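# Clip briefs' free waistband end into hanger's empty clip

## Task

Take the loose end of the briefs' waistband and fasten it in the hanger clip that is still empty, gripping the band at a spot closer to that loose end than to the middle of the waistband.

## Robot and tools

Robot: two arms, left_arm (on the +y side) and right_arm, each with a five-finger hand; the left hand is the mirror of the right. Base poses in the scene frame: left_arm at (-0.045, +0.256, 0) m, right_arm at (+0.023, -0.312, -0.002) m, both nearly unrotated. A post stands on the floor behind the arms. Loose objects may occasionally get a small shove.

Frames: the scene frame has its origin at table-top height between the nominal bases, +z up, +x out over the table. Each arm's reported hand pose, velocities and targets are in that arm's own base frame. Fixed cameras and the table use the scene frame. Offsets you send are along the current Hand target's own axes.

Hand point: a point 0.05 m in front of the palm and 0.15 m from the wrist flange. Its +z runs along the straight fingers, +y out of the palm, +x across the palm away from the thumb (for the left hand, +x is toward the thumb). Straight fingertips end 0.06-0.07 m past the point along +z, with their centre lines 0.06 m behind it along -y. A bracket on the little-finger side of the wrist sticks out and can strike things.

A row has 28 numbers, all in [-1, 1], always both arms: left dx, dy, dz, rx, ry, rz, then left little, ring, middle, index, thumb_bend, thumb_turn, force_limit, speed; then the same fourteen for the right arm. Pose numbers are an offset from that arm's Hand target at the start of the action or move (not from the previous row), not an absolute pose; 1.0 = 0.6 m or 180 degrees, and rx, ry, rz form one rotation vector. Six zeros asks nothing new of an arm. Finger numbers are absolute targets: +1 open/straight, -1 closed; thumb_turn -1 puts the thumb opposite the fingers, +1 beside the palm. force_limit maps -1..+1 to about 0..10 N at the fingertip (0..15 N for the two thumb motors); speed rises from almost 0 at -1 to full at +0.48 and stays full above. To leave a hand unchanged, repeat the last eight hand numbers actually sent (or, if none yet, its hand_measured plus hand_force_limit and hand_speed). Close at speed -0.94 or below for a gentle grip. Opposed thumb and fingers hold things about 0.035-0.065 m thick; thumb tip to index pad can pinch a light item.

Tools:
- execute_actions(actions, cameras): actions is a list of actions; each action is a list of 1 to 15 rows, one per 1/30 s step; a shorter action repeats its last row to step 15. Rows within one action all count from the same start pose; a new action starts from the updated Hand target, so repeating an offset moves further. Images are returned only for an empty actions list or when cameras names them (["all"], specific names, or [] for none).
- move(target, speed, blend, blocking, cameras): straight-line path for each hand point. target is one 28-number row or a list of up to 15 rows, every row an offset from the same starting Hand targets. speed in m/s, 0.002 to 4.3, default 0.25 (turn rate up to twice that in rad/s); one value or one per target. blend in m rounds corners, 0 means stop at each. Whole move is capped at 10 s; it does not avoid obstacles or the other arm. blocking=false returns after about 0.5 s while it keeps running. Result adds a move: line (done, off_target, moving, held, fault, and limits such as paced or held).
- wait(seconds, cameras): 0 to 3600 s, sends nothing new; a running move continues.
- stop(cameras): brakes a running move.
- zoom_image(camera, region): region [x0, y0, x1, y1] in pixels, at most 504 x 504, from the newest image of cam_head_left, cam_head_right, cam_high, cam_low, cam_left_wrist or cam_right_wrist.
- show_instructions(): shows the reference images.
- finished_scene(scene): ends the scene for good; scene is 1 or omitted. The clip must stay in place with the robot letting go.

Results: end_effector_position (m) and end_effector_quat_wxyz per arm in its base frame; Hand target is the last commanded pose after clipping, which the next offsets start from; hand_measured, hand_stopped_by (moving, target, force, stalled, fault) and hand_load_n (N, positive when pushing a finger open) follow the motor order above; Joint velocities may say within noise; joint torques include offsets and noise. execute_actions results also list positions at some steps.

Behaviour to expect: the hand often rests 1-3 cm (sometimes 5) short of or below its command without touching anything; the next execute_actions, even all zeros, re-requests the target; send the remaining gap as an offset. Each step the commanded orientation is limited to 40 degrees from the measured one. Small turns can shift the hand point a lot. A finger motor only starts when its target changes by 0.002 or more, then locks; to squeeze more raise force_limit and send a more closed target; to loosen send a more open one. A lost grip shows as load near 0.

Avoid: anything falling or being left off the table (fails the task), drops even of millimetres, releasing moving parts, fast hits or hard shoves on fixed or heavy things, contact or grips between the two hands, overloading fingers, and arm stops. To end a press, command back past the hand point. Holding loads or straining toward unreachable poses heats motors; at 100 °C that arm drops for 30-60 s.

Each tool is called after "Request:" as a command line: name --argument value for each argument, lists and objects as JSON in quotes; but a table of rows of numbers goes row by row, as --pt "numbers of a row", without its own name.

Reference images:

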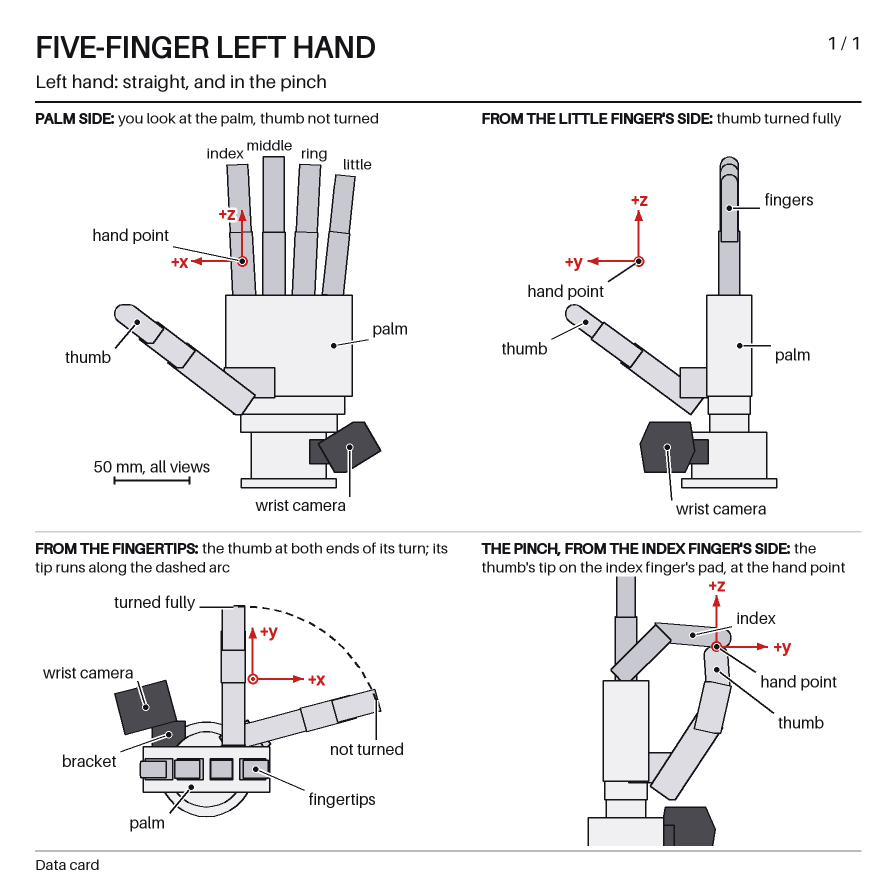

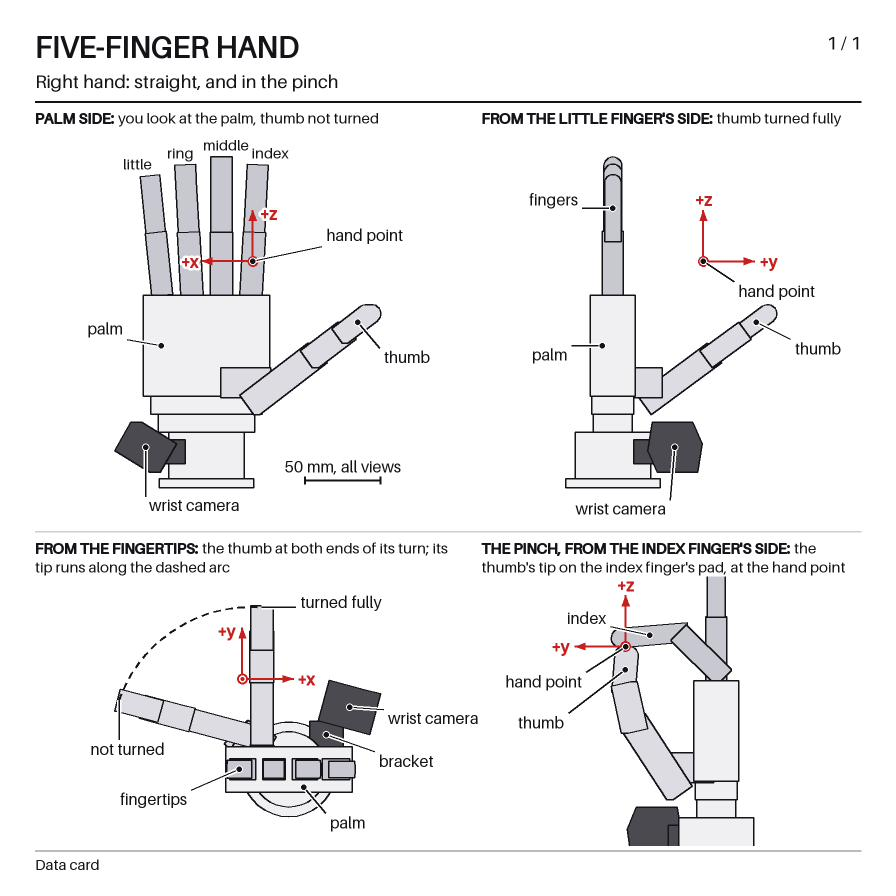

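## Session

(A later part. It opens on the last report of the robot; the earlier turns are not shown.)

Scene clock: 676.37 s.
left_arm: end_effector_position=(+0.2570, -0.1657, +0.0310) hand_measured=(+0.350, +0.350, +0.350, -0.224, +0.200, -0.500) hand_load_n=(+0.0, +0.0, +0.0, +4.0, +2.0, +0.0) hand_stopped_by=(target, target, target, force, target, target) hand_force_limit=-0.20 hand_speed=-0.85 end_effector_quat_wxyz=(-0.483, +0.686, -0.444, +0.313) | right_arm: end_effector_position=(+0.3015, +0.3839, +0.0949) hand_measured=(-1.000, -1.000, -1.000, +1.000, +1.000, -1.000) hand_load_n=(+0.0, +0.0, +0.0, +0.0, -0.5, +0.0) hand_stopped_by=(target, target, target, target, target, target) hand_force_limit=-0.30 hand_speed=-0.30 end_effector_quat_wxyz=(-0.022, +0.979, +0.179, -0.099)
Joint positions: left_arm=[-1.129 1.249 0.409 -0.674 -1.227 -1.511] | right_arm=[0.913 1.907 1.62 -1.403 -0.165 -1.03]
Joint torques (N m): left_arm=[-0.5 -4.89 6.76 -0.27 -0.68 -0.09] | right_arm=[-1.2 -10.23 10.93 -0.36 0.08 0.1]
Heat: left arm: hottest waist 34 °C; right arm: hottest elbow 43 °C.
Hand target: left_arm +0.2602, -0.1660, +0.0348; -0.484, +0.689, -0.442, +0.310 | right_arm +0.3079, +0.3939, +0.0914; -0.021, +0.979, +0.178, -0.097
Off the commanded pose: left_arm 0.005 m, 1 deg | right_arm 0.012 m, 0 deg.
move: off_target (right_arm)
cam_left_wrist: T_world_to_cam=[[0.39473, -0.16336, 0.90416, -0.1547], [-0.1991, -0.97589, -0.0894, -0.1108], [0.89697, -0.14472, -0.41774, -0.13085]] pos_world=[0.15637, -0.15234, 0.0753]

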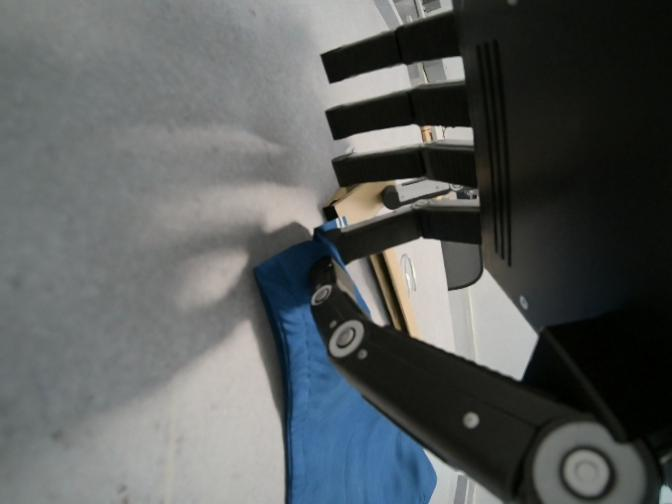

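Request:
move --pt "0 0 0 0 0 0 0.35 0.35 0.35 -0.35 0.2 -0.5 -0.2 -0.85 -0.0046 -0.0019 -0.0245 0 0 0 -1 -1 -1 1 1 -1 -0.3 -0.3" --pt "0 0 0 0 0 0 0.35 0.35 0.35 -0.35 0.2 -0.5 -0.2 -0.85 0.005 -0.0074 -0.0259 0 0 0 -1 -1 -1 1 1 -1 -0.3 -0.3" --speed 0.05 --cameras '["cam_left_wrist"]'

Request:
zoom_image --camera "cam_left_wrist" --region '[310, 150, 430, 240]'

Scene clock: 685.47 s.
left_arm: end_effector_position=(+0.2570, -0.1657, +0.0310) hand_measured=(+0.350, +0.350, +0.350, -0.224, +0.200, -0.500) hand_load_n=(+0.0, +0.0, +0.0, +4.0, +2.0, +0.0) hand_stopped_by=(target, target, target, force, target, target) hand_force_limit=-0.20 hand_speed=-0.85 end_effector_quat_wxyz=(-0.483, +0.686, -0.444, +0.313) | right_arm: end_effector_position=(+0.3058, +0.3895, +0.1068) hand_measured=(-1.000, -1.000, -1.000, +1.000, +1.000, -1.000) hand_load_n=(+0.0, +0.0, +0.0, +0.0, +0.0, +0.0) hand_stopped_by=(target, target, target, target, target, target) hand_force_limit=-0.30 hand_speed=-0.30 end_effector_quat_wxyz=(-0.021, +0.978, +0.179, -0.100)
Joint positions: left_arm=[-1.129 1.249 0.409 -0.674 -1.227 -1.511] | right_arm=[0.913 1.919 1.67 -1.444 -0.165 -1.03]
Joint torques (N m): left_arm=[-0.5 -4.89 6.76 -0.28 -0.68 -0.09] | right_arm=[-1.14 -11.16 11.08 -0.46 0.09 0.1]
Heat: left arm: hottest waist 34 °C; right arm: hottest elbow 44 °C.
Hand target: left_arm +0.2602, -0.1660, +0.0348; -0.484, +0.689, -0.442, +0.310 | right_arm +0.3122, +0.3991, +0.1064; -0.021, +0.979, +0.178, -0.097
Off the commanded pose: left_arm 0.005 m, 1 deg | right_arm 0.012 m, 0 deg.
move: off_target (right_arm)
cam_left_wrist: T_world_to_cam=[[0.39473, -0.16336, 0.90416, -0.1547], [-0.1991, -0.97589, -0.0894, -0.1108], [0.89697, -0.14472, -0.41774, -0.13085]] pos_world=[0.15637, -0.15234, 0.0753]

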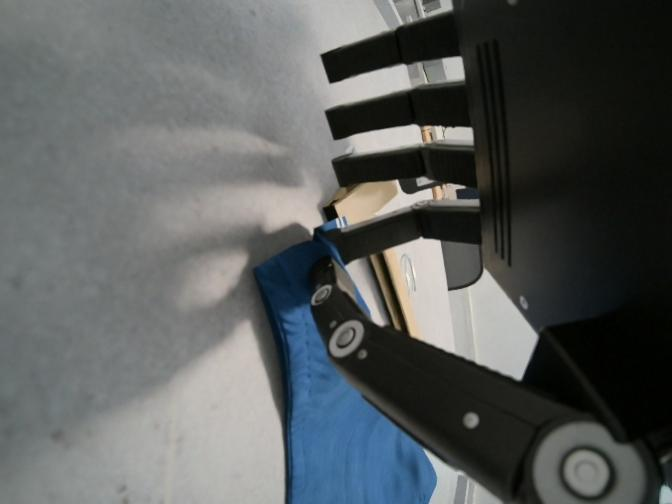

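Scaled by 4.200 from the camera's image (finer frame: 960x720).

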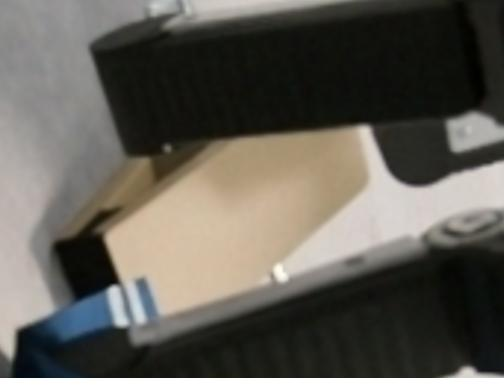

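Request:
move --target '[0, 0, 0, 0, 0, 0, 0.35, 0.35, 0.35, -0.35, 0.2, -0.5, -0.2, -0.85, -0.002, 0.0092, 0.0235, 0, 0, 0, -1, -1, -1, 1, 1, -1, -0.3, -0.3]' --speed 0.05 --cameras '["cam_left_wrist"]'

Request:
zoom_image --camera "cam_left_wrist" --region '[310, 150, 430, 240]'

Scene clock: 692.70 s.
left_arm: end_effector_position=(+0.2570, -0.1657, +0.0310) hand_measured=(+0.350, +0.350, +0.350, -0.224, +0.200, -0.500) hand_load_n=(+0.0, +0.0, +0.0, +4.0, +2.0, +0.0) hand_stopped_by=(target, target, target, force, target, target) hand_force_limit=-0.20 hand_speed=-0.85 end_effector_quat_wxyz=(-0.483, +0.686, -0.444, +0.313) | right_arm: end_effector_position=(+0.3093, +0.3939, +0.1049) hand_measured=(-1.000, -1.000, -1.000, +1.000, +1.000, -1.000) hand_load_n=(+0.0, +0.5, +0.5, -0.5, +0.0, +0.0) hand_stopped_by=(target, target, target, target, target, target) hand_force_limit=-0.30 hand_speed=-0.30 end_effector_quat_wxyz=(-0.028, +0.979, +0.180, -0.092)
Joint positions: left_arm=[-1.129 1.249 0.409 -0.674 -1.227 -1.511] | right_arm=[0.913 1.919 1.67 -1.422 -0.164 -1.03]
Joint torques (N m): left_arm=[-0.5 -4.89 6.75 -0.28 -0.68 -0.09] | right_arm=[-1.67 -11.4 7.82 0.38 0.09 0.07]
Heat: left arm: hottest waist 34 °C; right arm: hottest elbow 44 °C.
Hand target: left_arm +0.2602, -0.1660, +0.0348; -0.484, +0.689, -0.442, +0.310 | right_arm +0.3102, +0.3936, +0.0923; -0.021, +0.979, +0.178, -0.097
Off the commanded pose: left_arm 0.005 m, 1 deg | right_arm 0.013 m, 1 deg.
move: off_target (right_arm)
cam_left_wrist: T_world_to_cam=[[0.39473, -0.16336, 0.90416, -0.1547], [-0.1991, -0.97589, -0.0894, -0.1108], [0.89697, -0.14472, -0.41774, -0.13085]] pos_world=[0.15637, -0.15234, 0.0753]

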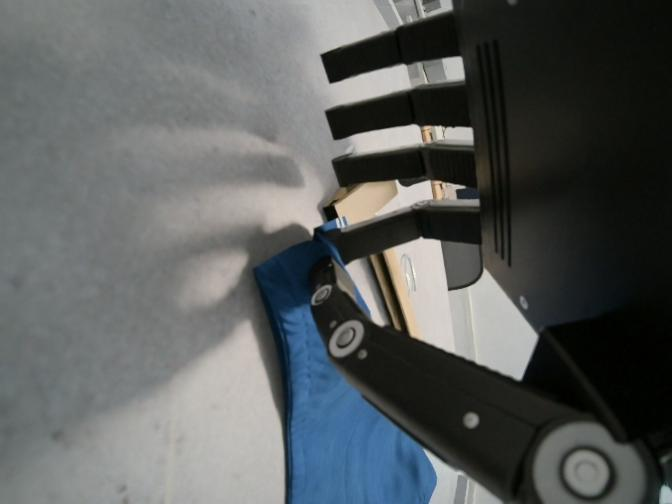

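Scaled by 4.200 from the camera's image (finer frame: 960x720).

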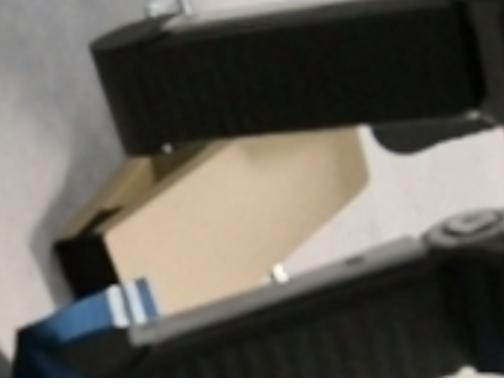

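Request:
move --target '[0, 0, 0, 0, 0, 0, 0.35, 0.35, 0.35, -0.35, 0.2, -0.5, -0.2, -0.85, -0.0033, 0.006, 0.0207, 0, 0, 0, -1, -1, -1, 1, 1, -1, -0.3, -0.3]' --speed 0.05 --cameras '["cam_left_wrist"]'

Request:
zoom_image --camera "cam_left_wrist" --region '[310, 150, 430, 240]'

Scene clock: 697.93 s.
left_arm: end_effector_position=(+0.2570, -0.1657, +0.0310) hand_measured=(+0.350, +0.350, +0.350, -0.224, +0.200, -0.500) hand_load_n=(+0.0, +0.0, +0.0, +4.0, +2.0, +0.0) hand_stopped_by=(target, target, target, force, target, target) hand_force_limit=-0.20 hand_speed=-0.85 end_effector_quat_wxyz=(-0.483, +0.686, -0.444, +0.313) | right_arm: end_effector_position=(+0.3066, +0.3909, +0.0959) hand_measured=(-1.000, -1.000, -1.000, +1.000, +1.000, -1.000) hand_load_n=(+0.0, +0.5, +0.0, +0.0, -0.5, +0.0) hand_stopped_by=(target, target, target, target, target, target) hand_force_limit=-0.30 hand_speed=-0.30 end_effector_quat_wxyz=(-0.027, +0.979, +0.180, -0.094)
Joint positions: left_arm=[-1.129 1.249 0.409 -0.674 -1.227 -1.511] | right_arm=[0.913 1.919 1.645 -1.402 -0.166 -1.03]
Joint torques (N m): left_arm=[-0.5 -4.84 6.76 -0.28 -0.68 -0.09] | right_arm=[-1.55 -11.52 6.79 0.76 0.15 0.08]
Heat: left arm: hottest waist 34 °C; right arm: hottest elbow 43 °C.
Hand target: left_arm +0.2602, -0.1660, +0.0348; -0.484, +0.689, -0.442, +0.310 | right_arm +0.3072, +0.3895, +0.0802; -0.021, +0.979, +0.178, -0.097
Off the commanded pose: left_arm 0.005 m, 1 deg | right_arm 0.016 m, 1 deg.
move: off_target (right_arm)
cam_left_wrist: T_world_to_cam=[[0.39473, -0.16336, 0.90416, -0.1547], [-0.1991, -0.97589, -0.0894, -0.1108], [0.89697, -0.14472, -0.41774, -0.13085]] pos_world=[0.15637, -0.15234, 0.0753]

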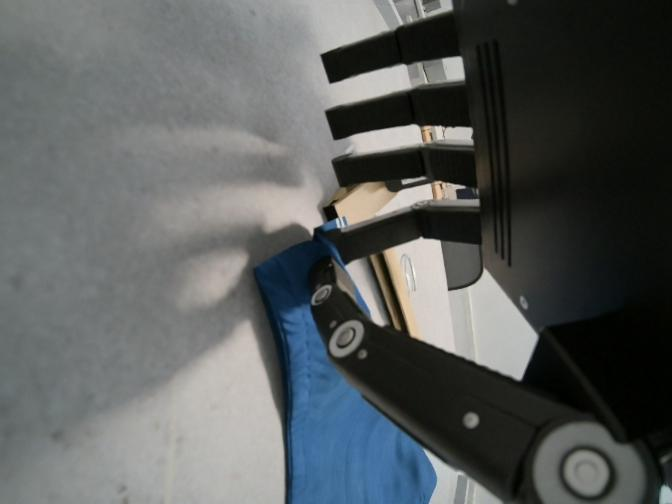

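Scaled by 4.200 from the camera's image (finer frame: 960x720).

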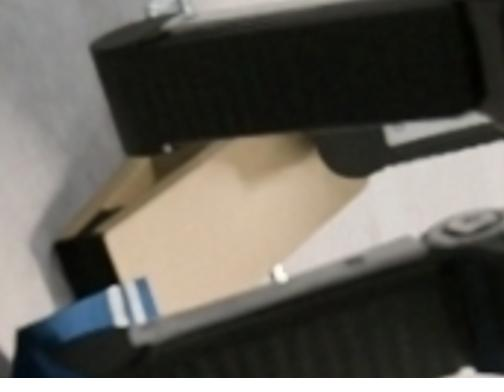

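Request:
move --pt "0 0 0 0 0 0 0.35 0.35 0.35 -0.35 0.2 -0.5 -0.2 -0.85 -0.0067 -0.0028 -0.036 0 0 0 -1 -1 -1 1 1 -1 -0.3 -0.3" --pt "0 0 0 0 0 0 0.35 0.35 0.35 -0.35 0.2 -0.5 -0.2 -0.85 -0.0058 0.0135 -0.0373 0 0 0 -1 -1 -1 1 1 -1 -0.3 -0.3" --speed 0.05 --cameras '["cam_left_wrist"]'

Request:
zoom_image --camera "cam_left_wrist" --region '[310, 150, 430, 240]'

Scene clock: 705.70 s.
left_arm: end_effector_position=(+0.2570, -0.1657, +0.0310) hand_measured=(+0.350, +0.350, +0.350, -0.224, +0.200, -0.500) hand_load_n=(+0.0, +0.0, +0.0, +4.0, +2.0, +0.0) hand_stopped_by=(target, target, target, force, target, target) hand_force_limit=-0.20 hand_speed=-0.85 end_effector_quat_wxyz=(-0.483, +0.686, -0.444, +0.313) | right_arm: end_effector_position=(+0.3069, +0.3847, +0.0977) hand_measured=(-1.000, -1.000, -1.000, +1.000, +1.000, -1.000) hand_load_n=(+0.0, +0.0, +0.0, +0.0, +0.0, +0.0) hand_stopped_by=(target, target, target, target, target, target) hand_force_limit=-0.30 hand_speed=-0.30 end_effector_quat_wxyz=(-0.020, +0.979, +0.177, -0.100)
Joint positions: left_arm=[-1.129 1.249 0.409 -0.674 -1.227 -1.511] | right_arm=[0.906 1.919 1.645 -1.421 -0.163 -1.034]
Joint torques (N m): left_arm=[-0.5 -4.84 6.76 -0.29 -0.68 -0.09] | right_arm=[-2.2 -13.27 8.1 -0.36 0.15 -0.07]
Heat: left arm: hottest waist 34 °C; right arm: hottest elbow 43 °C.
Hand target: left_arm +0.2602, -0.1660, +0.0348; -0.484, +0.689, -0.442, +0.310 | right_arm +0.3111, +0.3807, +0.1023; -0.021, +0.979, +0.179, -0.097
Off the commanded pose: left_arm 0.005 m, 1 deg | right_arm 0.007 m, 0 deg.
move: done
cam_left_wrist: T_world_to_cam=[[0.39473, -0.16336, 0.90416, -0.1547], [-0.1991, -0.97589, -0.0894, -0.1108], [0.89697, -0.14472, -0.41774, -0.13085]] pos_world=[0.15637, -0.15234, 0.0753]

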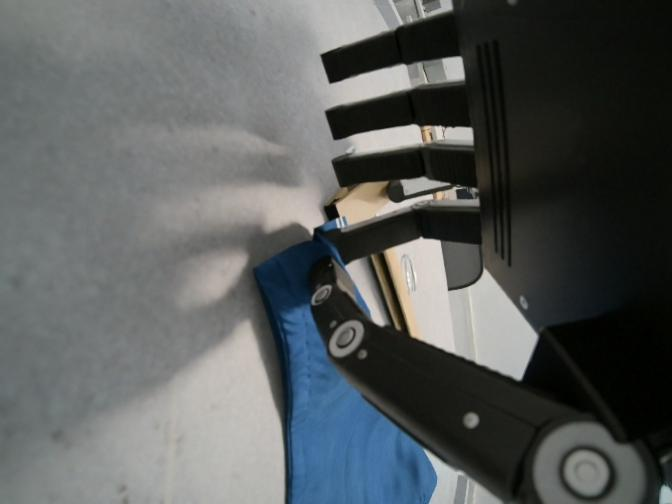

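Scaled by 4.200 from the camera's image (finer frame: 960x720).

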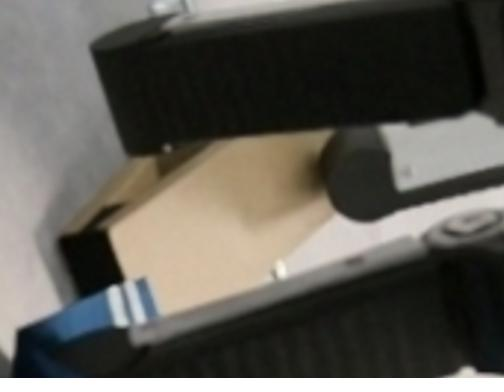

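Request:
move --target '[0, 0, 0, 0, 0, 0, 0.35, 0.35, 0.35, -0.35, 0.2, -0.5, -0.2, -0.85, 0, 0.0073, 0.042, 0, 0, 0, -1, -1, -1, 1, 1, -1, -0.3, -0.3]' --speed 0.05 --cameras '["cam_left_wrist"]'

Request:
zoom_image --camera "cam_left_wrist" --region '[310, 150, 430, 240]'

Scene clock: 711.77 s.
left_arm: end_effector_position=(+0.2570, -0.1657, +0.0310) hand_measured=(+0.350, +0.350, +0.350, -0.224, +0.200, -0.500) hand_load_n=(+0.0, +0.0, +0.0, +4.0, +2.0, +0.0) hand_stopped_by=(target, target, target, force, target, target) hand_force_limit=-0.20 hand_speed=-0.85 end_effector_quat_wxyz=(-0.483, +0.686, -0.444, +0.313) | right_arm: end_effector_position=(+0.3041, +0.3811, +0.0929) hand_measured=(-1.000, -1.000, -1.000, +1.000, +1.000, -1.000) hand_load_n=(+0.0, +0.0, -0.5, +0.0, -0.5, +0.0) hand_stopped_by=(target, target, target, target, target, target) hand_force_limit=-0.30 hand_speed=-0.30 end_effector_quat_wxyz=(-0.026, +0.979, +0.178, -0.095)
Joint positions: left_arm=[-1.129 1.249 0.409 -0.674 -1.227 -1.511] | right_arm=[0.906 1.899 1.606 -1.386 -0.164 -1.034]
Joint torques (N m): left_arm=[-0.56 -4.89 6.76 -0.28 -0.68 -0.09] | right_arm=[-2.02 -11.58 6.58 0.9 0.15 -0.03]
Heat: left arm: hottest waist 34 °C; right arm: hottest elbow 43 °C.
Hand target: left_arm +0.2602, -0.1660, +0.0348; -0.484, +0.689, -0.442, +0.310 | right_arm +0.3079, +0.3767, +0.0773; -0.021, +0.979, +0.178, -0.097
Off the commanded pose: left_arm 0.005 m, 1 deg | right_arm 0.017 m, 1 deg.
move: off_target (right_arm)
cam_left_wrist: T_world_to_cam=[[0.39473, -0.16336, 0.90416, -0.1547], [-0.1991, -0.97589, -0.0894, -0.1108], [0.89697, -0.14472, -0.41774, -0.13085]] pos_world=[0.15637, -0.15234, 0.0753]

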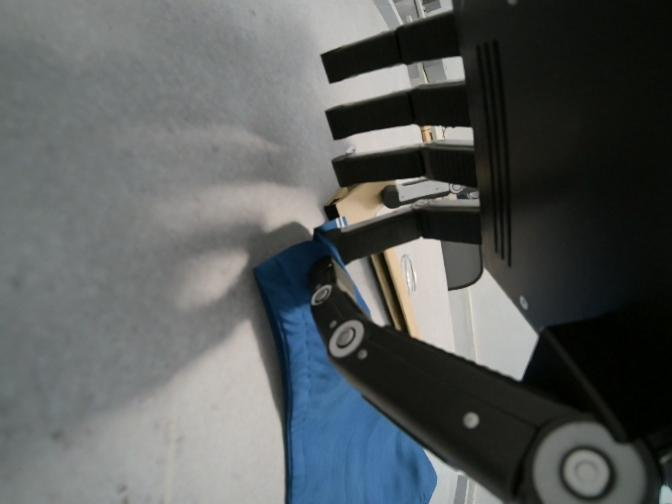

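Scaled by 4.200 from the camera's image (finer frame: 960x720).

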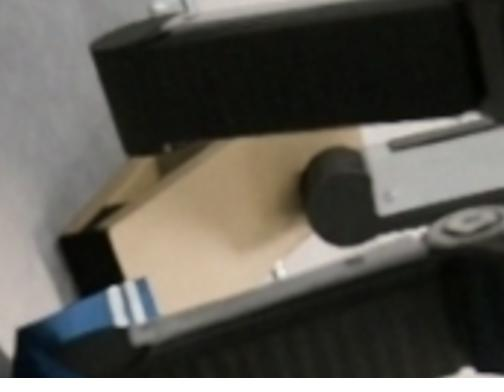

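Request:
move --pt "0 0 0 0 0 0 0.35 0.35 0.35 -0.35 0.2 -0.5 -0.2 -0.85 -0.0037 -0.0015 -0.0196 0 0 0 -1 -1 -1 1 1 -1 -0.3 -0.3" --pt "0 0 0 0 0 0 0.35 0.35 0.35 -0.35 0.2 -0.5 -0.2 -0.85 -0.0095 -0.0242 -0.078 0 0 0 -1 -1 -1 1 1 -1 -0.3 -0.3" --pt "0 0 0 0 0 0 0.35 0.35 0.35 -0.35 0.2 -0.5 -0.2 -0.85 0.0002 -0.0203 -0.0268 0 0 0 -1 -1 -1 1 1 -1 -0.3 -0.3" --speed 0.06 --cameras '["cam_left_wrist"]'

Request:
zoom_image --camera "cam_left_wrist" --region '[310, 150, 430, 240]'

Scene clock: 729.27 s.
left_arm: end_effector_position=(+0.2570, -0.1657, +0.0310) hand_measured=(+0.350, +0.350, +0.350, -0.224, +0.200, -0.500) hand_load_n=(+0.0, +0.0, +0.0, +4.0, +2.0, +0.0) hand_stopped_by=(target, target, target, force, target, target) hand_force_limit=-0.20 hand_speed=-0.85 end_effector_quat_wxyz=(-0.483, +0.686, -0.444, +0.313) | right_arm: end_effector_position=(+0.3089, +0.3868, +0.1080) hand_measured=(-1.000, -1.000, -1.000, +1.000, +1.000, -1.000) hand_load_n=(+0.0, +0.0, +0.0, +0.0, +0.0, +0.0) hand_stopped_by=(target, target, target, target, target, target) hand_force_limit=-0.30 hand_speed=-0.30 end_effector_quat_wxyz=(-0.029, +0.979, +0.179, -0.090)
Joint positions: left_arm=[-1.129 1.249 0.409 -0.674 -1.227 -1.511] | right_arm=[0.906 1.899 1.649 -1.417 -0.163 -1.034]
Joint torques (N m): left_arm=[-0.5 -4.89 6.75 -0.28 -0.68 -0.09] | right_arm=[-1.08 -10.64 7.72 0.42 0.06 0.11]
Heat: left arm: hottest waist 34 °C; right arm: hottest elbow 43 °C.
Hand target: left_arm +0.2602, -0.1660, +0.0348; -0.484, +0.689, -0.442, +0.310 | right_arm +0.3069, +0.3880, +0.0938; -0.021, +0.979, +0.178, -0.097
Off the commanded pose: left_arm 0.005 m, 1 deg | right_arm 0.014 m, 1 deg.
move: off_target (right_arm)
cam_left_wrist: T_world_to_cam=[[0.39473, -0.16336, 0.90416, -0.1547], [-0.1991, -0.97589, -0.0894, -0.1108], [0.89697, -0.14472, -0.41774, -0.13085]] pos_world=[0.15637, -0.15234, 0.0753]

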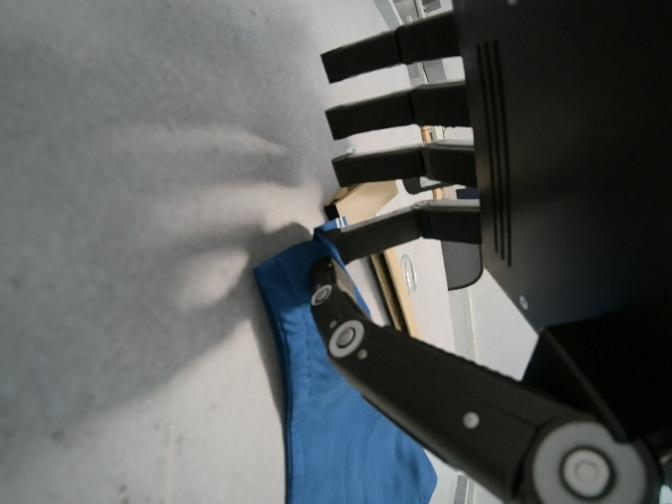

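Scaled by 4.200 from the camera's image (finer frame: 960x720).

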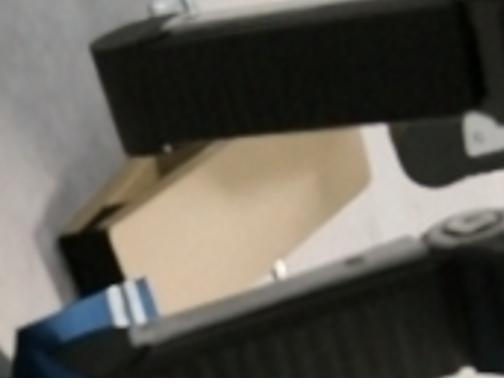

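Request:
move --target '[0, 0, 0, 0, 0, 0, 0.35, 0.35, 0.35, -0.35, 0.2, -0.5, -0.2, -0.85, 0.0113, 0.0002, 0.0148, 0, 0, 0, -1, -1, -1, 1, 1, -1, -0.3, -0.3]' --speed 0.05 --cameras '["cam_left_wrist"]'

Request:
zoom_image --camera "cam_left_wrist" --region '[310, 150, 430, 240]'

Scene clock: 736.37 s.
left_arm: end_effector_position=(+0.2570, -0.1657, +0.0310) hand_measured=(+0.350, +0.350, +0.350, -0.224, +0.200, -0.500) hand_load_n=(+0.0, +0.0, +0.0, +4.0, +2.0, +0.0) hand_stopped_by=(target, target, target, force, target, target) hand_force_limit=-0.20 hand_speed=-0.85 end_effector_quat_wxyz=(-0.483, +0.686, -0.444, +0.313) | right_arm: end_effector_position=(+0.3110, +0.3895, +0.0986) hand_measured=(-1.000, -1.000, -1.000, +1.000, +1.000, -1.000) hand_load_n=(+0.0, +0.0, +0.0, +0.0, +0.0, +0.0) hand_stopped_by=(target, target, target, target, target, target) hand_force_limit=-0.30 hand_speed=-0.30 end_effector_quat_wxyz=(-0.029, +0.979, +0.179, -0.091)
Joint positions: left_arm=[-1.129 1.249 0.409 -0.674 -1.227 -1.511] | right_arm=[0.906 1.916 1.649 -1.402 -0.163 -1.034]
Joint torques (N m): left_arm=[-0.5 -4.84 6.75 -0.28 -0.68 -0.09] | right_arm=[-1.32 -11.22 7.87 0.28 0.08 0.08]
Heat: left arm: hottest waist 34 °C; right arm: hottest elbow 43 °C.
Hand target: left_arm +0.2602, -0.1660, +0.0348; -0.484, +0.689, -0.442, +0.310 | right_arm +0.3113, +0.3903, +0.0839; -0.021, +0.979, +0.178, -0.097
Off the commanded pose: left_arm 0.005 m, 1 deg | right_arm 0.015 m, 1 deg.
move: off_target (right_arm)
cam_left_wrist: T_world_to_cam=[[0.39473, -0.16336, 0.90416, -0.1547], [-0.1991, -0.97589, -0.0894, -0.1108], [0.89697, -0.14472, -0.41774, -0.13085]] pos_world=[0.15637, -0.15234, 0.0753]

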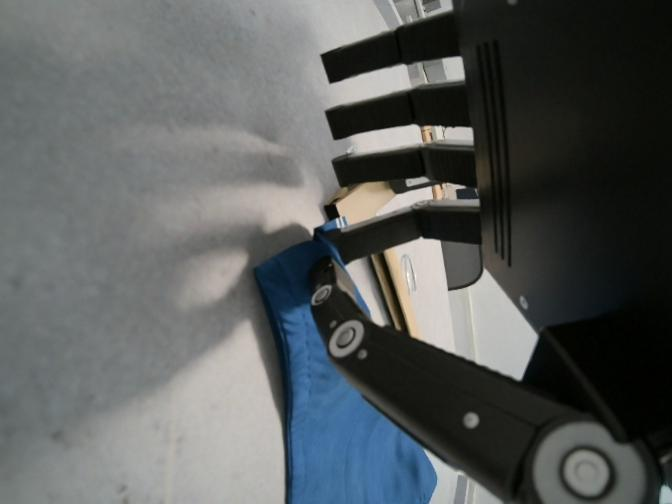

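Scaled by 4.200 from the camera's image (finer frame: 960x720).

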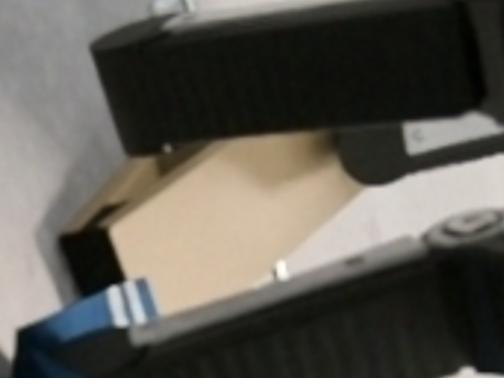

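Request:
move --target '[0, 0, 0, 0, 0, 0, 0.35, 0.35, 0.35, -0.35, 0.2, -0.5, -0.2, -0.85, 0.0032, 0.0042, 0.0297, 0, 0, 0, -1, -1, -1, 1, 1, -1, -0.3, -0.3]' --speed 0.05 --cameras '["cam_left_wrist"]'

Request:
zoom_image --camera "cam_left_wrist" --region '[310, 150, 430, 240]'

Scene clock: 741.13 s.
left_arm: end_effector_position=(+0.2570, -0.1657, +0.0310) hand_measured=(+0.350, +0.350, +0.350, -0.224, +0.200, -0.500) hand_load_n=(+0.0, +0.5, +0.0, +3.5, +2.0, -0.5) hand_stopped_by=(target, target, target, force, target, target) hand_force_limit=-0.20 hand_speed=-0.85 end_effector_quat_wxyz=(-0.483, +0.686, -0.444, +0.313) | right_arm: end_effector_position=(+0.3097, +0.3906, +0.0944) hand_measured=(-1.000, -1.000, -1.000, +1.000, +1.000, -1.000) hand_load_n=(+0.0, +0.0, +0.0, +0.0, +0.0, +0.0) hand_stopped_by=(target, target, target, target, target, target) hand_force_limit=-0.30 hand_speed=-0.30 end_effector_quat_wxyz=(-0.033, +0.979, +0.179, -0.092)
Joint positions: left_arm=[-1.129 1.249 0.409 -0.674 -1.227 -1.511] | right_arm=[0.906 1.915 1.638 -1.387 -0.172 -1.034]
Joint torques (N m): left_arm=[-0.5 -4.84 6.76 -0.28 -0.68 -0.09] | right_arm=[-1.44 -9.99 6 1.48 0.38 0.07]
Heat: left arm: hottest waist 34 °C; right arm: hottest elbow 43 °C.
Hand target: left_arm +0.2602, -0.1660, +0.0348; -0.484, +0.689, -0.442, +0.310 | right_arm +0.3104, +0.3887, +0.0659; -0.021, +0.979, +0.178, -0.097
Off the commanded pose: left_arm 0.005 m, 1 deg | right_arm 0.029 m, 2 deg.
move: off_target (right_arm)
cam_left_wrist: T_world_to_cam=[[0.39473, -0.16336, 0.90416, -0.1547], [-0.1991, -0.97589, -0.0894, -0.1108], [0.89697, -0.14472, -0.41774, -0.13085]] pos_world=[0.15637, -0.15234, 0.0753]

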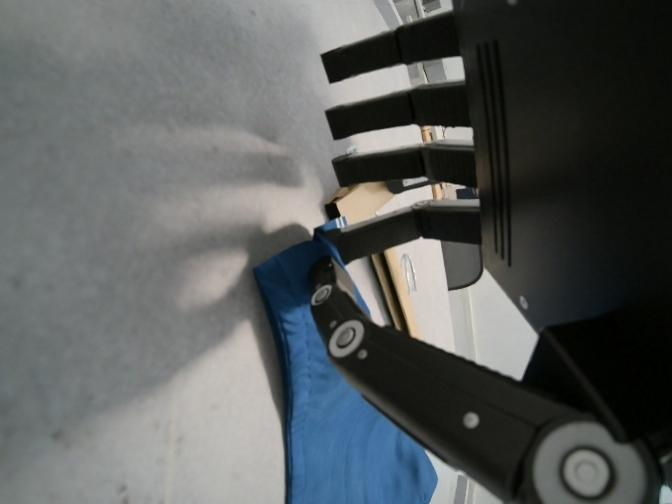

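Scaled by 4.200 from the camera's image (finer frame: 960x720).

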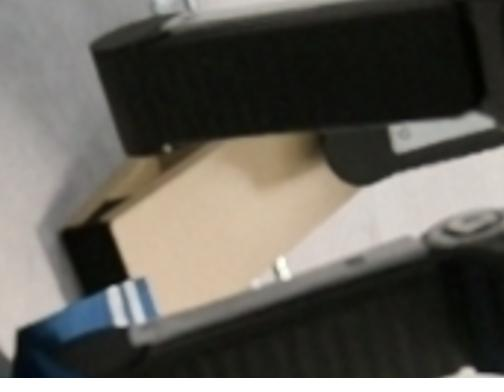

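Request:
move --target '[0, 0, 0, 0, 0, 0, 0.35, 0.35, 0.35, -0.35, 0.2, -0.5, -0.2, -0.85, 0.0032, 0.0042, 0.0297, 0, 0, 0, -1, -1, -1, 1, 1, -1, -0.3, -0.3]' --speed 0.05 --cameras '["cam_left_wrist"]'

Request:
zoom_image --camera "cam_left_wrist" --region '[310, 150, 430, 240]'

Scene clock: 744.53 s.
left_arm: end_effector_position=(+0.2570, -0.1657, +0.0310) hand_measured=(+0.350, +0.350, +0.350, -0.224, +0.200, -0.500) hand_load_n=(+0.0, +0.0, +0.0, +4.0, +2.0, +0.0) hand_stopped_by=(target, target, target, force, target, target) hand_force_limit=-0.20 hand_speed=-0.85 end_effector_quat_wxyz=(-0.483, +0.686, -0.444, +0.313) | right_arm: end_effector_position=(+0.3085, +0.3910, +0.0922) hand_measured=(-1.000, -1.000, -1.000, +1.000, +1.000, -1.000) hand_load_n=(+0.0, +0.0, +0.0, -0.5, -0.5, +0.0) hand_stopped_by=(target, target, target, target, target, target) hand_force_limit=-0.30 hand_speed=-0.30 end_effector_quat_wxyz=(-0.043, +0.979, +0.179, -0.086)
Joint positions: left_arm=[-1.129 1.249 0.409 -0.674 -1.227 -1.511] | right_arm=[0.906 1.9 1.613 -1.356 -0.178 -1.034]
Joint torques (N m): left_arm=[-0.5 -4.84 6.75 -0.27 -0.68 -0.09] | right_arm=[-1.44 -8.41 5.37 1.8 0.57 0.05]
Heat: left arm: hottest waist 34 °C; right arm: hottest elbow 42 °C.
Hand target: left_arm +0.2602, -0.1660, +0.0348; -0.484, +0.689, -0.442, +0.310 | right_arm +0.3095, +0.3871, +0.0478; -0.021, +0.979, +0.178, -0.097
Off the commanded pose: left_arm 0.005 m, 1 deg | right_arm 0.044 m, 3 deg.
move: off_target (right_arm)
cam_left_wrist: T_world_to_cam=[[0.39473, -0.16336, 0.90416, -0.1547], [-0.1991, -0.97589, -0.0894, -0.1108], [0.89697, -0.14472, -0.41774, -0.13085]] pos_world=[0.15637, -0.15234, 0.0753]

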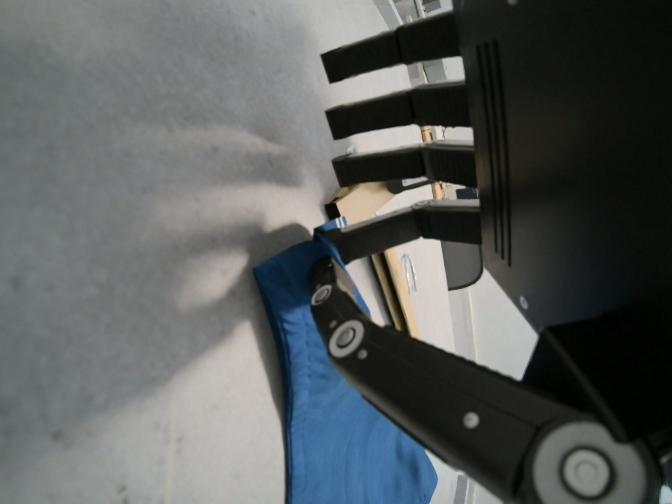

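Scaled by 4.200 from the camera's image (finer frame: 960x720).

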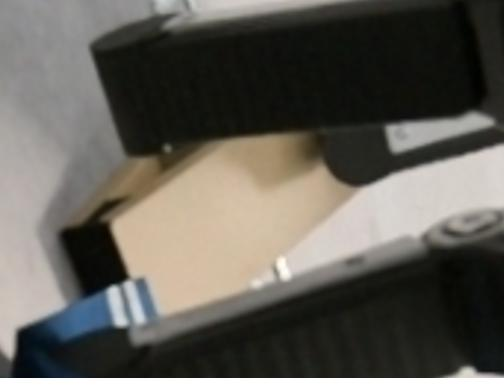

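Request:
move --target '[0, 0, 0, 0, 0, 0, 0.35, 0.35, 0.35, -0.35, 0.2, -0.5, -0.2, -0.85, 0.0032, 0.0042, 0.0297, 0, 0, 0, -1, -1, -1, 1, 1, -1, -0.3, -0.3]' --speed 0.05 --cameras '["cam_left_wrist"]'

Request:
zoom_image --camera "cam_left_wrist" --region '[310, 150, 430, 240]'

Scene clock: 749.17 s.
left_arm: end_effector_position=(+0.2570, -0.1657, +0.0310) hand_measured=(+0.350, +0.350, +0.350, -0.224, +0.200, -0.500) hand_load_n=(+0.0, +0.0, +0.0, +4.0, +1.5, +0.0) hand_stopped_by=(target, target, target, force, target, target) hand_force_limit=-0.20 hand_speed=-0.85 end_effector_quat_wxyz=(-0.483, +0.686, -0.444, +0.313) | right_arm: end_effector_position=(+0.3054, +0.3900, +0.0889) hand_measured=(-1.000, -1.000, -1.000, +1.000, +1.000, -1.000) hand_load_n=(+0.0, +0.0, +0.0, -0.5, +0.0, +0.0) hand_stopped_by=(target, target, target, target, target, target) hand_force_limit=-0.30 hand_speed=-0.30 end_effector_quat_wxyz=(-0.051, +0.979, +0.180, -0.084)
Joint positions: left_arm=[-1.129 1.249 0.409 -0.674 -1.227 -1.511] | right_arm=[0.906 1.886 1.586 -1.33 -0.187 -1.034]
Joint torques (N m): left_arm=[-0.5 -4.84 6.76 -0.28 -0.68 -0.09] | right_arm=[-1.38 -6.89 4.56 2.33 0.88 0.04]
Heat: left arm: hottest waist 34 °C; right arm: hottest elbow 42 °C.
Hand target: left_arm +0.2602, -0.1660, +0.0348; -0.484, +0.689, -0.442, +0.310 | right_arm +0.3087, +0.3856, +0.0298; -0.021, +0.979, +0.178, -0.097
Off the commanded pose: left_arm 0.005 m, 1 deg | right_arm 0.059 m, 4 deg.
move: off_target (right_arm)
cam_left_wrist: T_world_to_cam=[[0.39473, -0.16336, 0.90416, -0.1547], [-0.1991, -0.97589, -0.0894, -0.1108], [0.89697, -0.14472, -0.41774, -0.13085]] pos_world=[0.15637, -0.15234, 0.0753]

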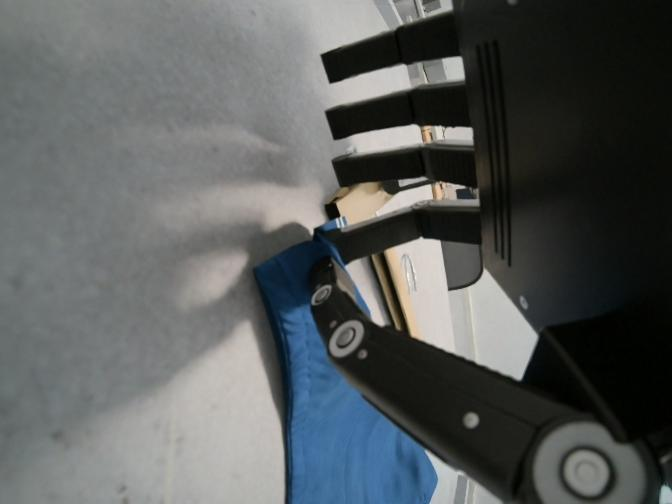

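Scaled by 4.200 from the camera's image (finer frame: 960x720).

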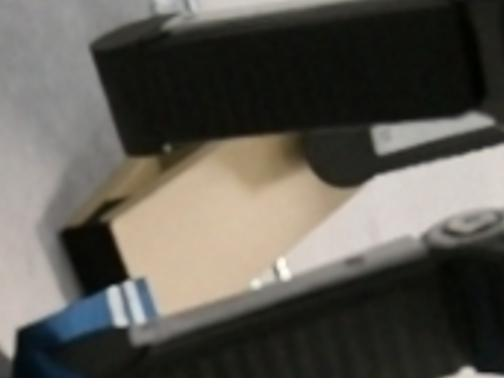

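Request:
move --pt "0 0 0 0 0 0 0.35 0.35 0.35 -0.35 0.2 -0.5 -0.2 -0.85 -0.0152 -0.0063 -0.0817 0 0 0 -1 -1 -1 1 1 -1 -0.3 -0.3" --pt "0 0 0 0 0 0 0.35 0.35 0.35 -0.35 0.2 -0.5 -0.2 -0.85 -0.0163 -0.0167 -0.1487 0 0 0 -1 -1 -1 1 1 -1 -0.3 -0.3" --pt "0 0 0 0 0 0 0.35 0.35 0.35 -0.35 0.2 -0.5 -0.2 -0.85 -0.0085 -0.0135 -0.1062 0 0 0 -1 -1 -1 1 1 -1 -0.3 -0.3" --speed 0.07 --cameras '["cam_left_wrist"]'

Request:
zoom_image --camera "cam_left_wrist" --region '[310, 150, 430, 240]'

Scene clock: 772.93 s.
left_arm: end_effector_position=(+0.2570, -0.1657, +0.0310) hand_measured=(+0.350, +0.350, +0.350, -0.224, +0.200, -0.500) hand_load_n=(+0.0, +0.0, +0.0, +4.0, +2.0, +0.0) hand_stopped_by=(target, target, target, force, target, target) hand_force_limit=-0.20 hand_speed=-0.85 end_effector_quat_wxyz=(-0.483, +0.686, -0.444, +0.313) | right_arm: end_effector_position=(+0.3122, +0.3917, +0.1079) hand_measured=(-1.000, -1.000, -1.000, +1.000, +1.000, -1.000) hand_load_n=(+0.0, +0.0, +0.0, +0.0, +0.0, +0.0) hand_stopped_by=(target, target, target, target, target, target) hand_force_limit=-0.30 hand_speed=-0.30 end_effector_quat_wxyz=(-0.029, +0.979, +0.179, -0.091)
Joint positions: left_arm=[-1.129 1.249 0.409 -0.674 -1.227 -1.511] | right_arm=[0.907 1.916 1.674 -1.428 -0.163 -1.034]
Joint torques (N m): left_arm=[-0.5 -4.89 6.74 -0.28 -0.68 -0.09] | right_arm=[-1.67 -10.75 7.83 0.25 0.1 0.04]
Heat: left arm: hottest waist 34 °C; right arm: hottest elbow 40 °C.
Hand target: left_arm +0.2602, -0.1660, +0.0348; -0.484, +0.689, -0.442, +0.310 | right_arm +0.3137, +0.3911, +0.0939; -0.021, +0.979, +0.178, -0.097
Off the commanded pose: left_arm 0.005 m, 1 deg | right_arm 0.014 m, 1 deg.
move: off_target (right_arm)
cam_left_wrist: T_world_to_cam=[[0.39473, -0.16336, 0.90416, -0.1547], [-0.1991, -0.97589, -0.0894, -0.1108], [0.89697, -0.14472, -0.41774, -0.13085]] pos_world=[0.15637, -0.15234, 0.0753]

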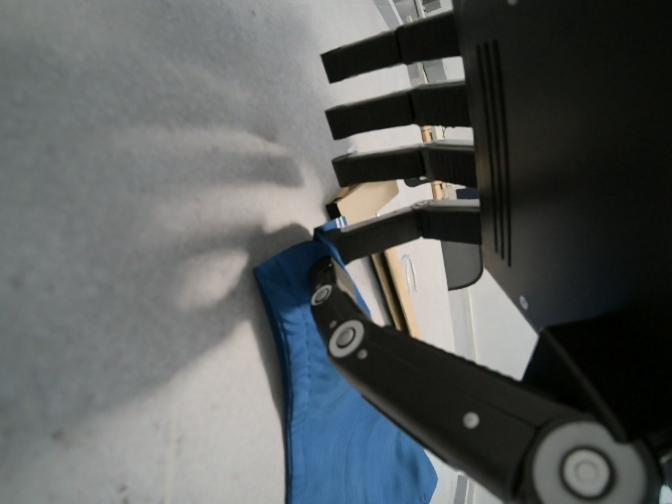

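Scaled by 4.200 from the camera's image (finer frame: 960x720).

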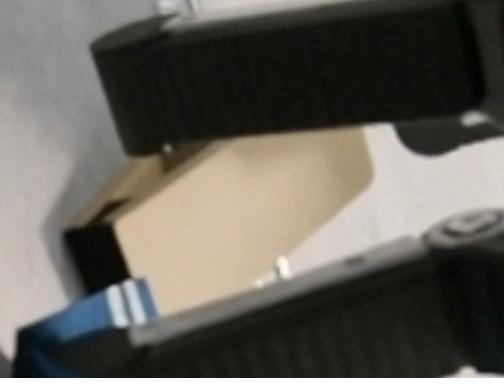

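Request:
move --target '[0, 0, 0, 0, 0, 0, 0.35, 0.35, 0.35, -0.35, 0.2, -0.5, -0.2, -0.85, 0.0105, 0.0103, 0.016, 0, 0, 0, -1, -1, -1, 1, 1, -1, -0.3, -0.3]' --speed 0.05 --cameras '["cam_left_wrist"]'

Request:
zoom_image --camera "cam_left_wrist" --region '[310, 150, 430, 240]'

Scene clock: 783.47 s.
left_arm: end_effector_position=(+0.2570, -0.1657, +0.0310) hand_measured=(+0.350, +0.350, +0.350, -0.224, +0.200, -0.500) hand_load_n=(+0.0, +0.0, +0.0, +4.0, +2.0, +0.0) hand_stopped_by=(target, target, target, force, target, target) hand_force_limit=-0.20 hand_speed=-0.85 end_effector_quat_wxyz=(-0.483, +0.686, -0.444, +0.313) | right_arm: end_effector_position=(+0.3152, +0.3912, +0.0995) hand_measured=(-1.000, -1.000, -1.000, +1.000, +1.000, -1.000) hand_load_n=(+0.0, +0.0, +0.0, +0.0, +0.0, +0.0) hand_stopped_by=(target, target, target, target, target, target) hand_force_limit=-0.30 hand_speed=-0.30 end_effector_quat_wxyz=(-0.029, +0.979, +0.179, -0.090)
Joint positions: left_arm=[-1.129 1.249 0.409 -0.674 -1.227 -1.511] | right_arm=[0.902 1.923 1.663 -1.407 -0.162 -1.037]
Joint torques (N m): left_arm=[-0.5 -4.84 6.76 -0.28 -0.68 -0.09] | right_arm=[-2.2 -10.99 7.58 0.24 0.1 -0.05]
Heat: left arm: hottest waist 34 °C; right arm: hottest elbow 41 °C.
Hand target: left_arm +0.2602, -0.1660, +0.0348; -0.484, +0.689, -0.442, +0.310 | right_arm +0.3198, +0.3876, +0.0830; -0.021, +0.979, +0.179, -0.097
Off the commanded pose: left_arm 0.005 m, 1 deg | right_arm 0.018 m, 1 deg.
move: off_target (right_arm)
cam_left_wrist: T_world_to_cam=[[0.39473, -0.16336, 0.90416, -0.1547], [-0.1991, -0.97589, -0.0894, -0.1108], [0.89697, -0.14472, -0.41774, -0.13085]] pos_world=[0.15637, -0.15234, 0.0753]

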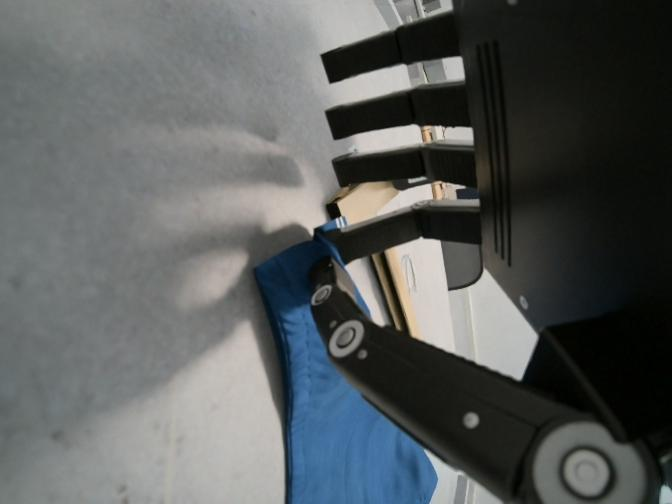

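Scaled by 4.200 from the camera's image (finer frame: 960x720).

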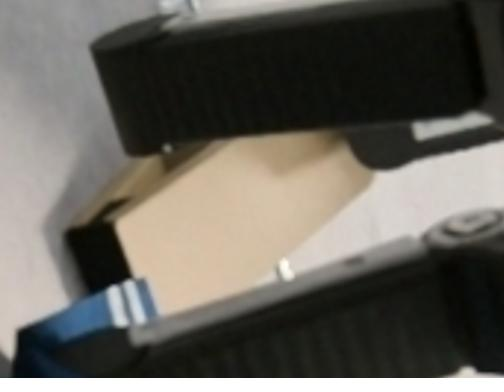

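Request:
move --target '[0, 0, 0, 0, 0, 0, 0.35, 0.35, 0.35, -0.35, 0.2, -0.5, -0.2, -0.85, 0.01, 0.0058, 0.0402, 0, 0, 0, -1, -1, -1, 1, 1, -1, -0.3, -0.3]' --speed 0.05 --cameras '["cam_left_wrist"]'

Request:
zoom_image --camera "cam_left_wrist" --region '[310, 150, 430, 240]'

Scene clock: 790.77 s.
left_arm: end_effector_position=(+0.2570, -0.1657, +0.0310) hand_measured=(+0.350, +0.350, +0.350, -0.224, +0.200, -0.500) hand_load_n=(+0.0, +0.0, +0.0, +4.0, +2.0, +0.0) hand_stopped_by=(target, target, target, force, target, target) hand_force_limit=-0.20 hand_speed=-0.85 end_effector_quat_wxyz=(-0.483, +0.686, -0.444, +0.313) | right_arm: end_effector_position=(+0.3147, +0.3934, +0.0952) hand_measured=(-1.000, -1.000, -1.000, +1.000, +1.000, -1.000) hand_load_n=(+0.0, +0.0, +0.0, +0.0, -0.5, +0.0) hand_stopped_by=(target, target, target, target, target, target) hand_force_limit=-0.30 hand_speed=-0.30 end_effector_quat_wxyz=(-0.038, +0.979, +0.180, -0.089)
Joint positions: left_arm=[-1.129 1.249 0.409 -0.674 -1.227 -1.511] | right_arm=[0.901 1.922 1.651 -1.386 -0.174 -1.04]
Joint torques (N m): left_arm=[-0.5 -4.89 6.75 -0.28 -0.68 -0.09] | right_arm=[-2.37 -9.76 5.64 1.76 0.51 -0.04]
Heat: left arm: hottest waist 34 °C; right arm: hottest elbow 41 °C.
Hand target: left_arm +0.2602, -0.1660, +0.0348; -0.484, +0.689, -0.442, +0.310 | right_arm +0.3218, +0.3866, +0.0580; -0.021, +0.979, +0.179, -0.097
Off the commanded pose: left_arm 0.005 m, 1 deg | right_arm 0.038 m, 2 deg.
move: off_target (right_arm)
cam_left_wrist: T_world_to_cam=[[0.39473, -0.16336, 0.90416, -0.1547], [-0.1991, -0.97589, -0.0894, -0.1108], [0.89697, -0.14472, -0.41774, -0.13085]] pos_world=[0.15637, -0.15234, 0.0753]

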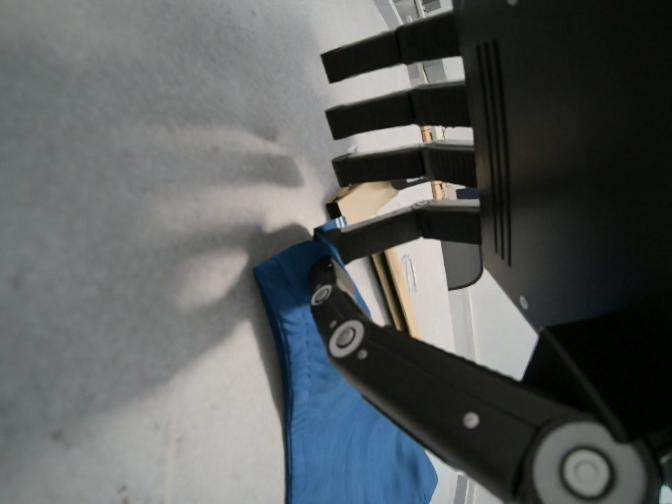

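Scaled by 4.200 from the camera's image (finer frame: 960x720).

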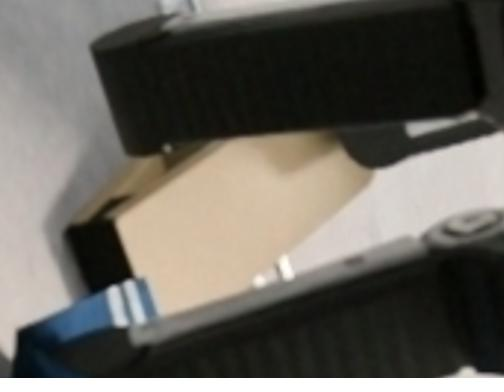

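Request:
move --target '[0, 0, 0, 0, 0, 0, 0.35, 0.35, 0.35, -0.35, 0.2, -0.5, -0.2, -0.85, 0.008, 0.0068, 0.0405, 0, 0, 0, -1, -1, -1, 1, 1, -1, -0.3, -0.3]' --speed 0.05 --cameras '["cam_left_wrist"]'

Request:
zoom_image --camera "cam_left_wrist" --region '[310, 150, 430, 240]'

Scene clock: 795.80 s.
left_arm: end_effector_position=(+0.2570, -0.1657, +0.0310) hand_measured=(+0.350, +0.350, +0.350, -0.224, +0.200, -0.500) hand_load_n=(+0.0, +0.0, -0.5, +4.0, +2.0, +0.0) hand_stopped_by=(target, target, target, force, target, target) hand_force_limit=-0.20 hand_speed=-0.85 end_effector_quat_wxyz=(-0.483, +0.686, -0.444, +0.313) | right_arm: end_effector_position=(+0.3119, +0.3929, +0.0915) hand_measured=(-1.000, -1.000, -1.000, +1.000, +1.000, -1.000) hand_load_n=(+0.0, +0.5, +0.0, -0.5, +0.0, +0.0) hand_stopped_by=(target, target, target, target, target, target) hand_force_limit=-0.30 hand_speed=-0.30 end_effector_quat_wxyz=(-0.047, +0.979, +0.181, -0.085)
Joint positions: left_arm=[-1.129 1.249 0.409 -0.674 -1.227 -1.511] | right_arm=[0.901 1.904 1.619 -1.352 -0.184 -1.041]
Joint torques (N m): left_arm=[-0.56 -4.89 6.76 -0.27 -0.68 -0.09] | right_arm=[-2.73 -7.18 4.86 2.52 0.81 -0.08]
Heat: left arm: hottest elbow 34 °C; right arm: hottest elbow 40 °C.
Hand target: left_arm +0.2602, -0.1660, +0.0348; -0.484, +0.689, -0.442, +0.310 | right_arm +0.3227, +0.3847, +0.0329; -0.021, +0.979, +0.178, -0.097
Off the commanded pose: left_arm 0.005 m, 1 deg | right_arm 0.060 m, 3 deg.
move: off_target (right_arm)
cam_left_wrist: T_world_to_cam=[[0.39473, -0.16336, 0.90416, -0.1547], [-0.1991, -0.97589, -0.0894, -0.1108], [0.89697, -0.14472, -0.41774, -0.13085]] pos_world=[0.15637, -0.15234, 0.0753]

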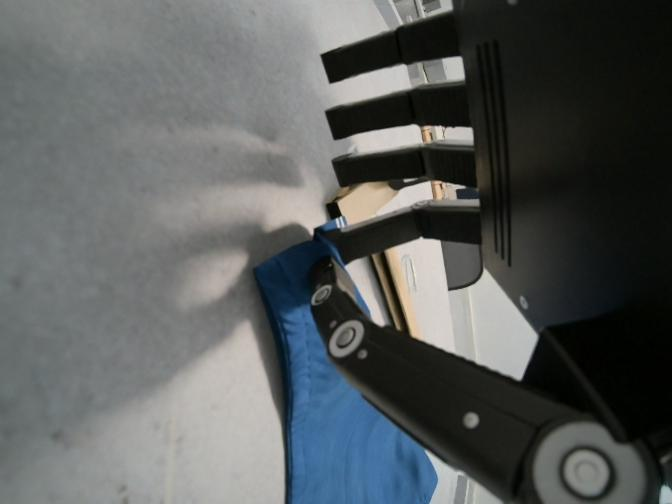

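Scaled by 4.200 from the camera's image (finer frame: 960x720).

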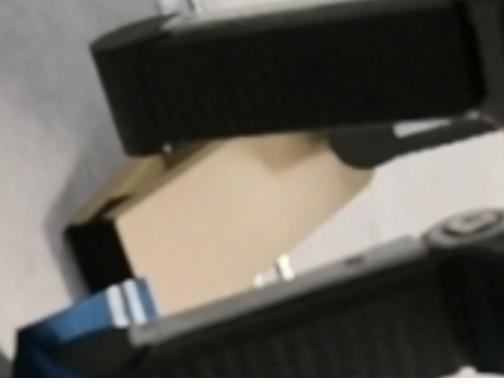

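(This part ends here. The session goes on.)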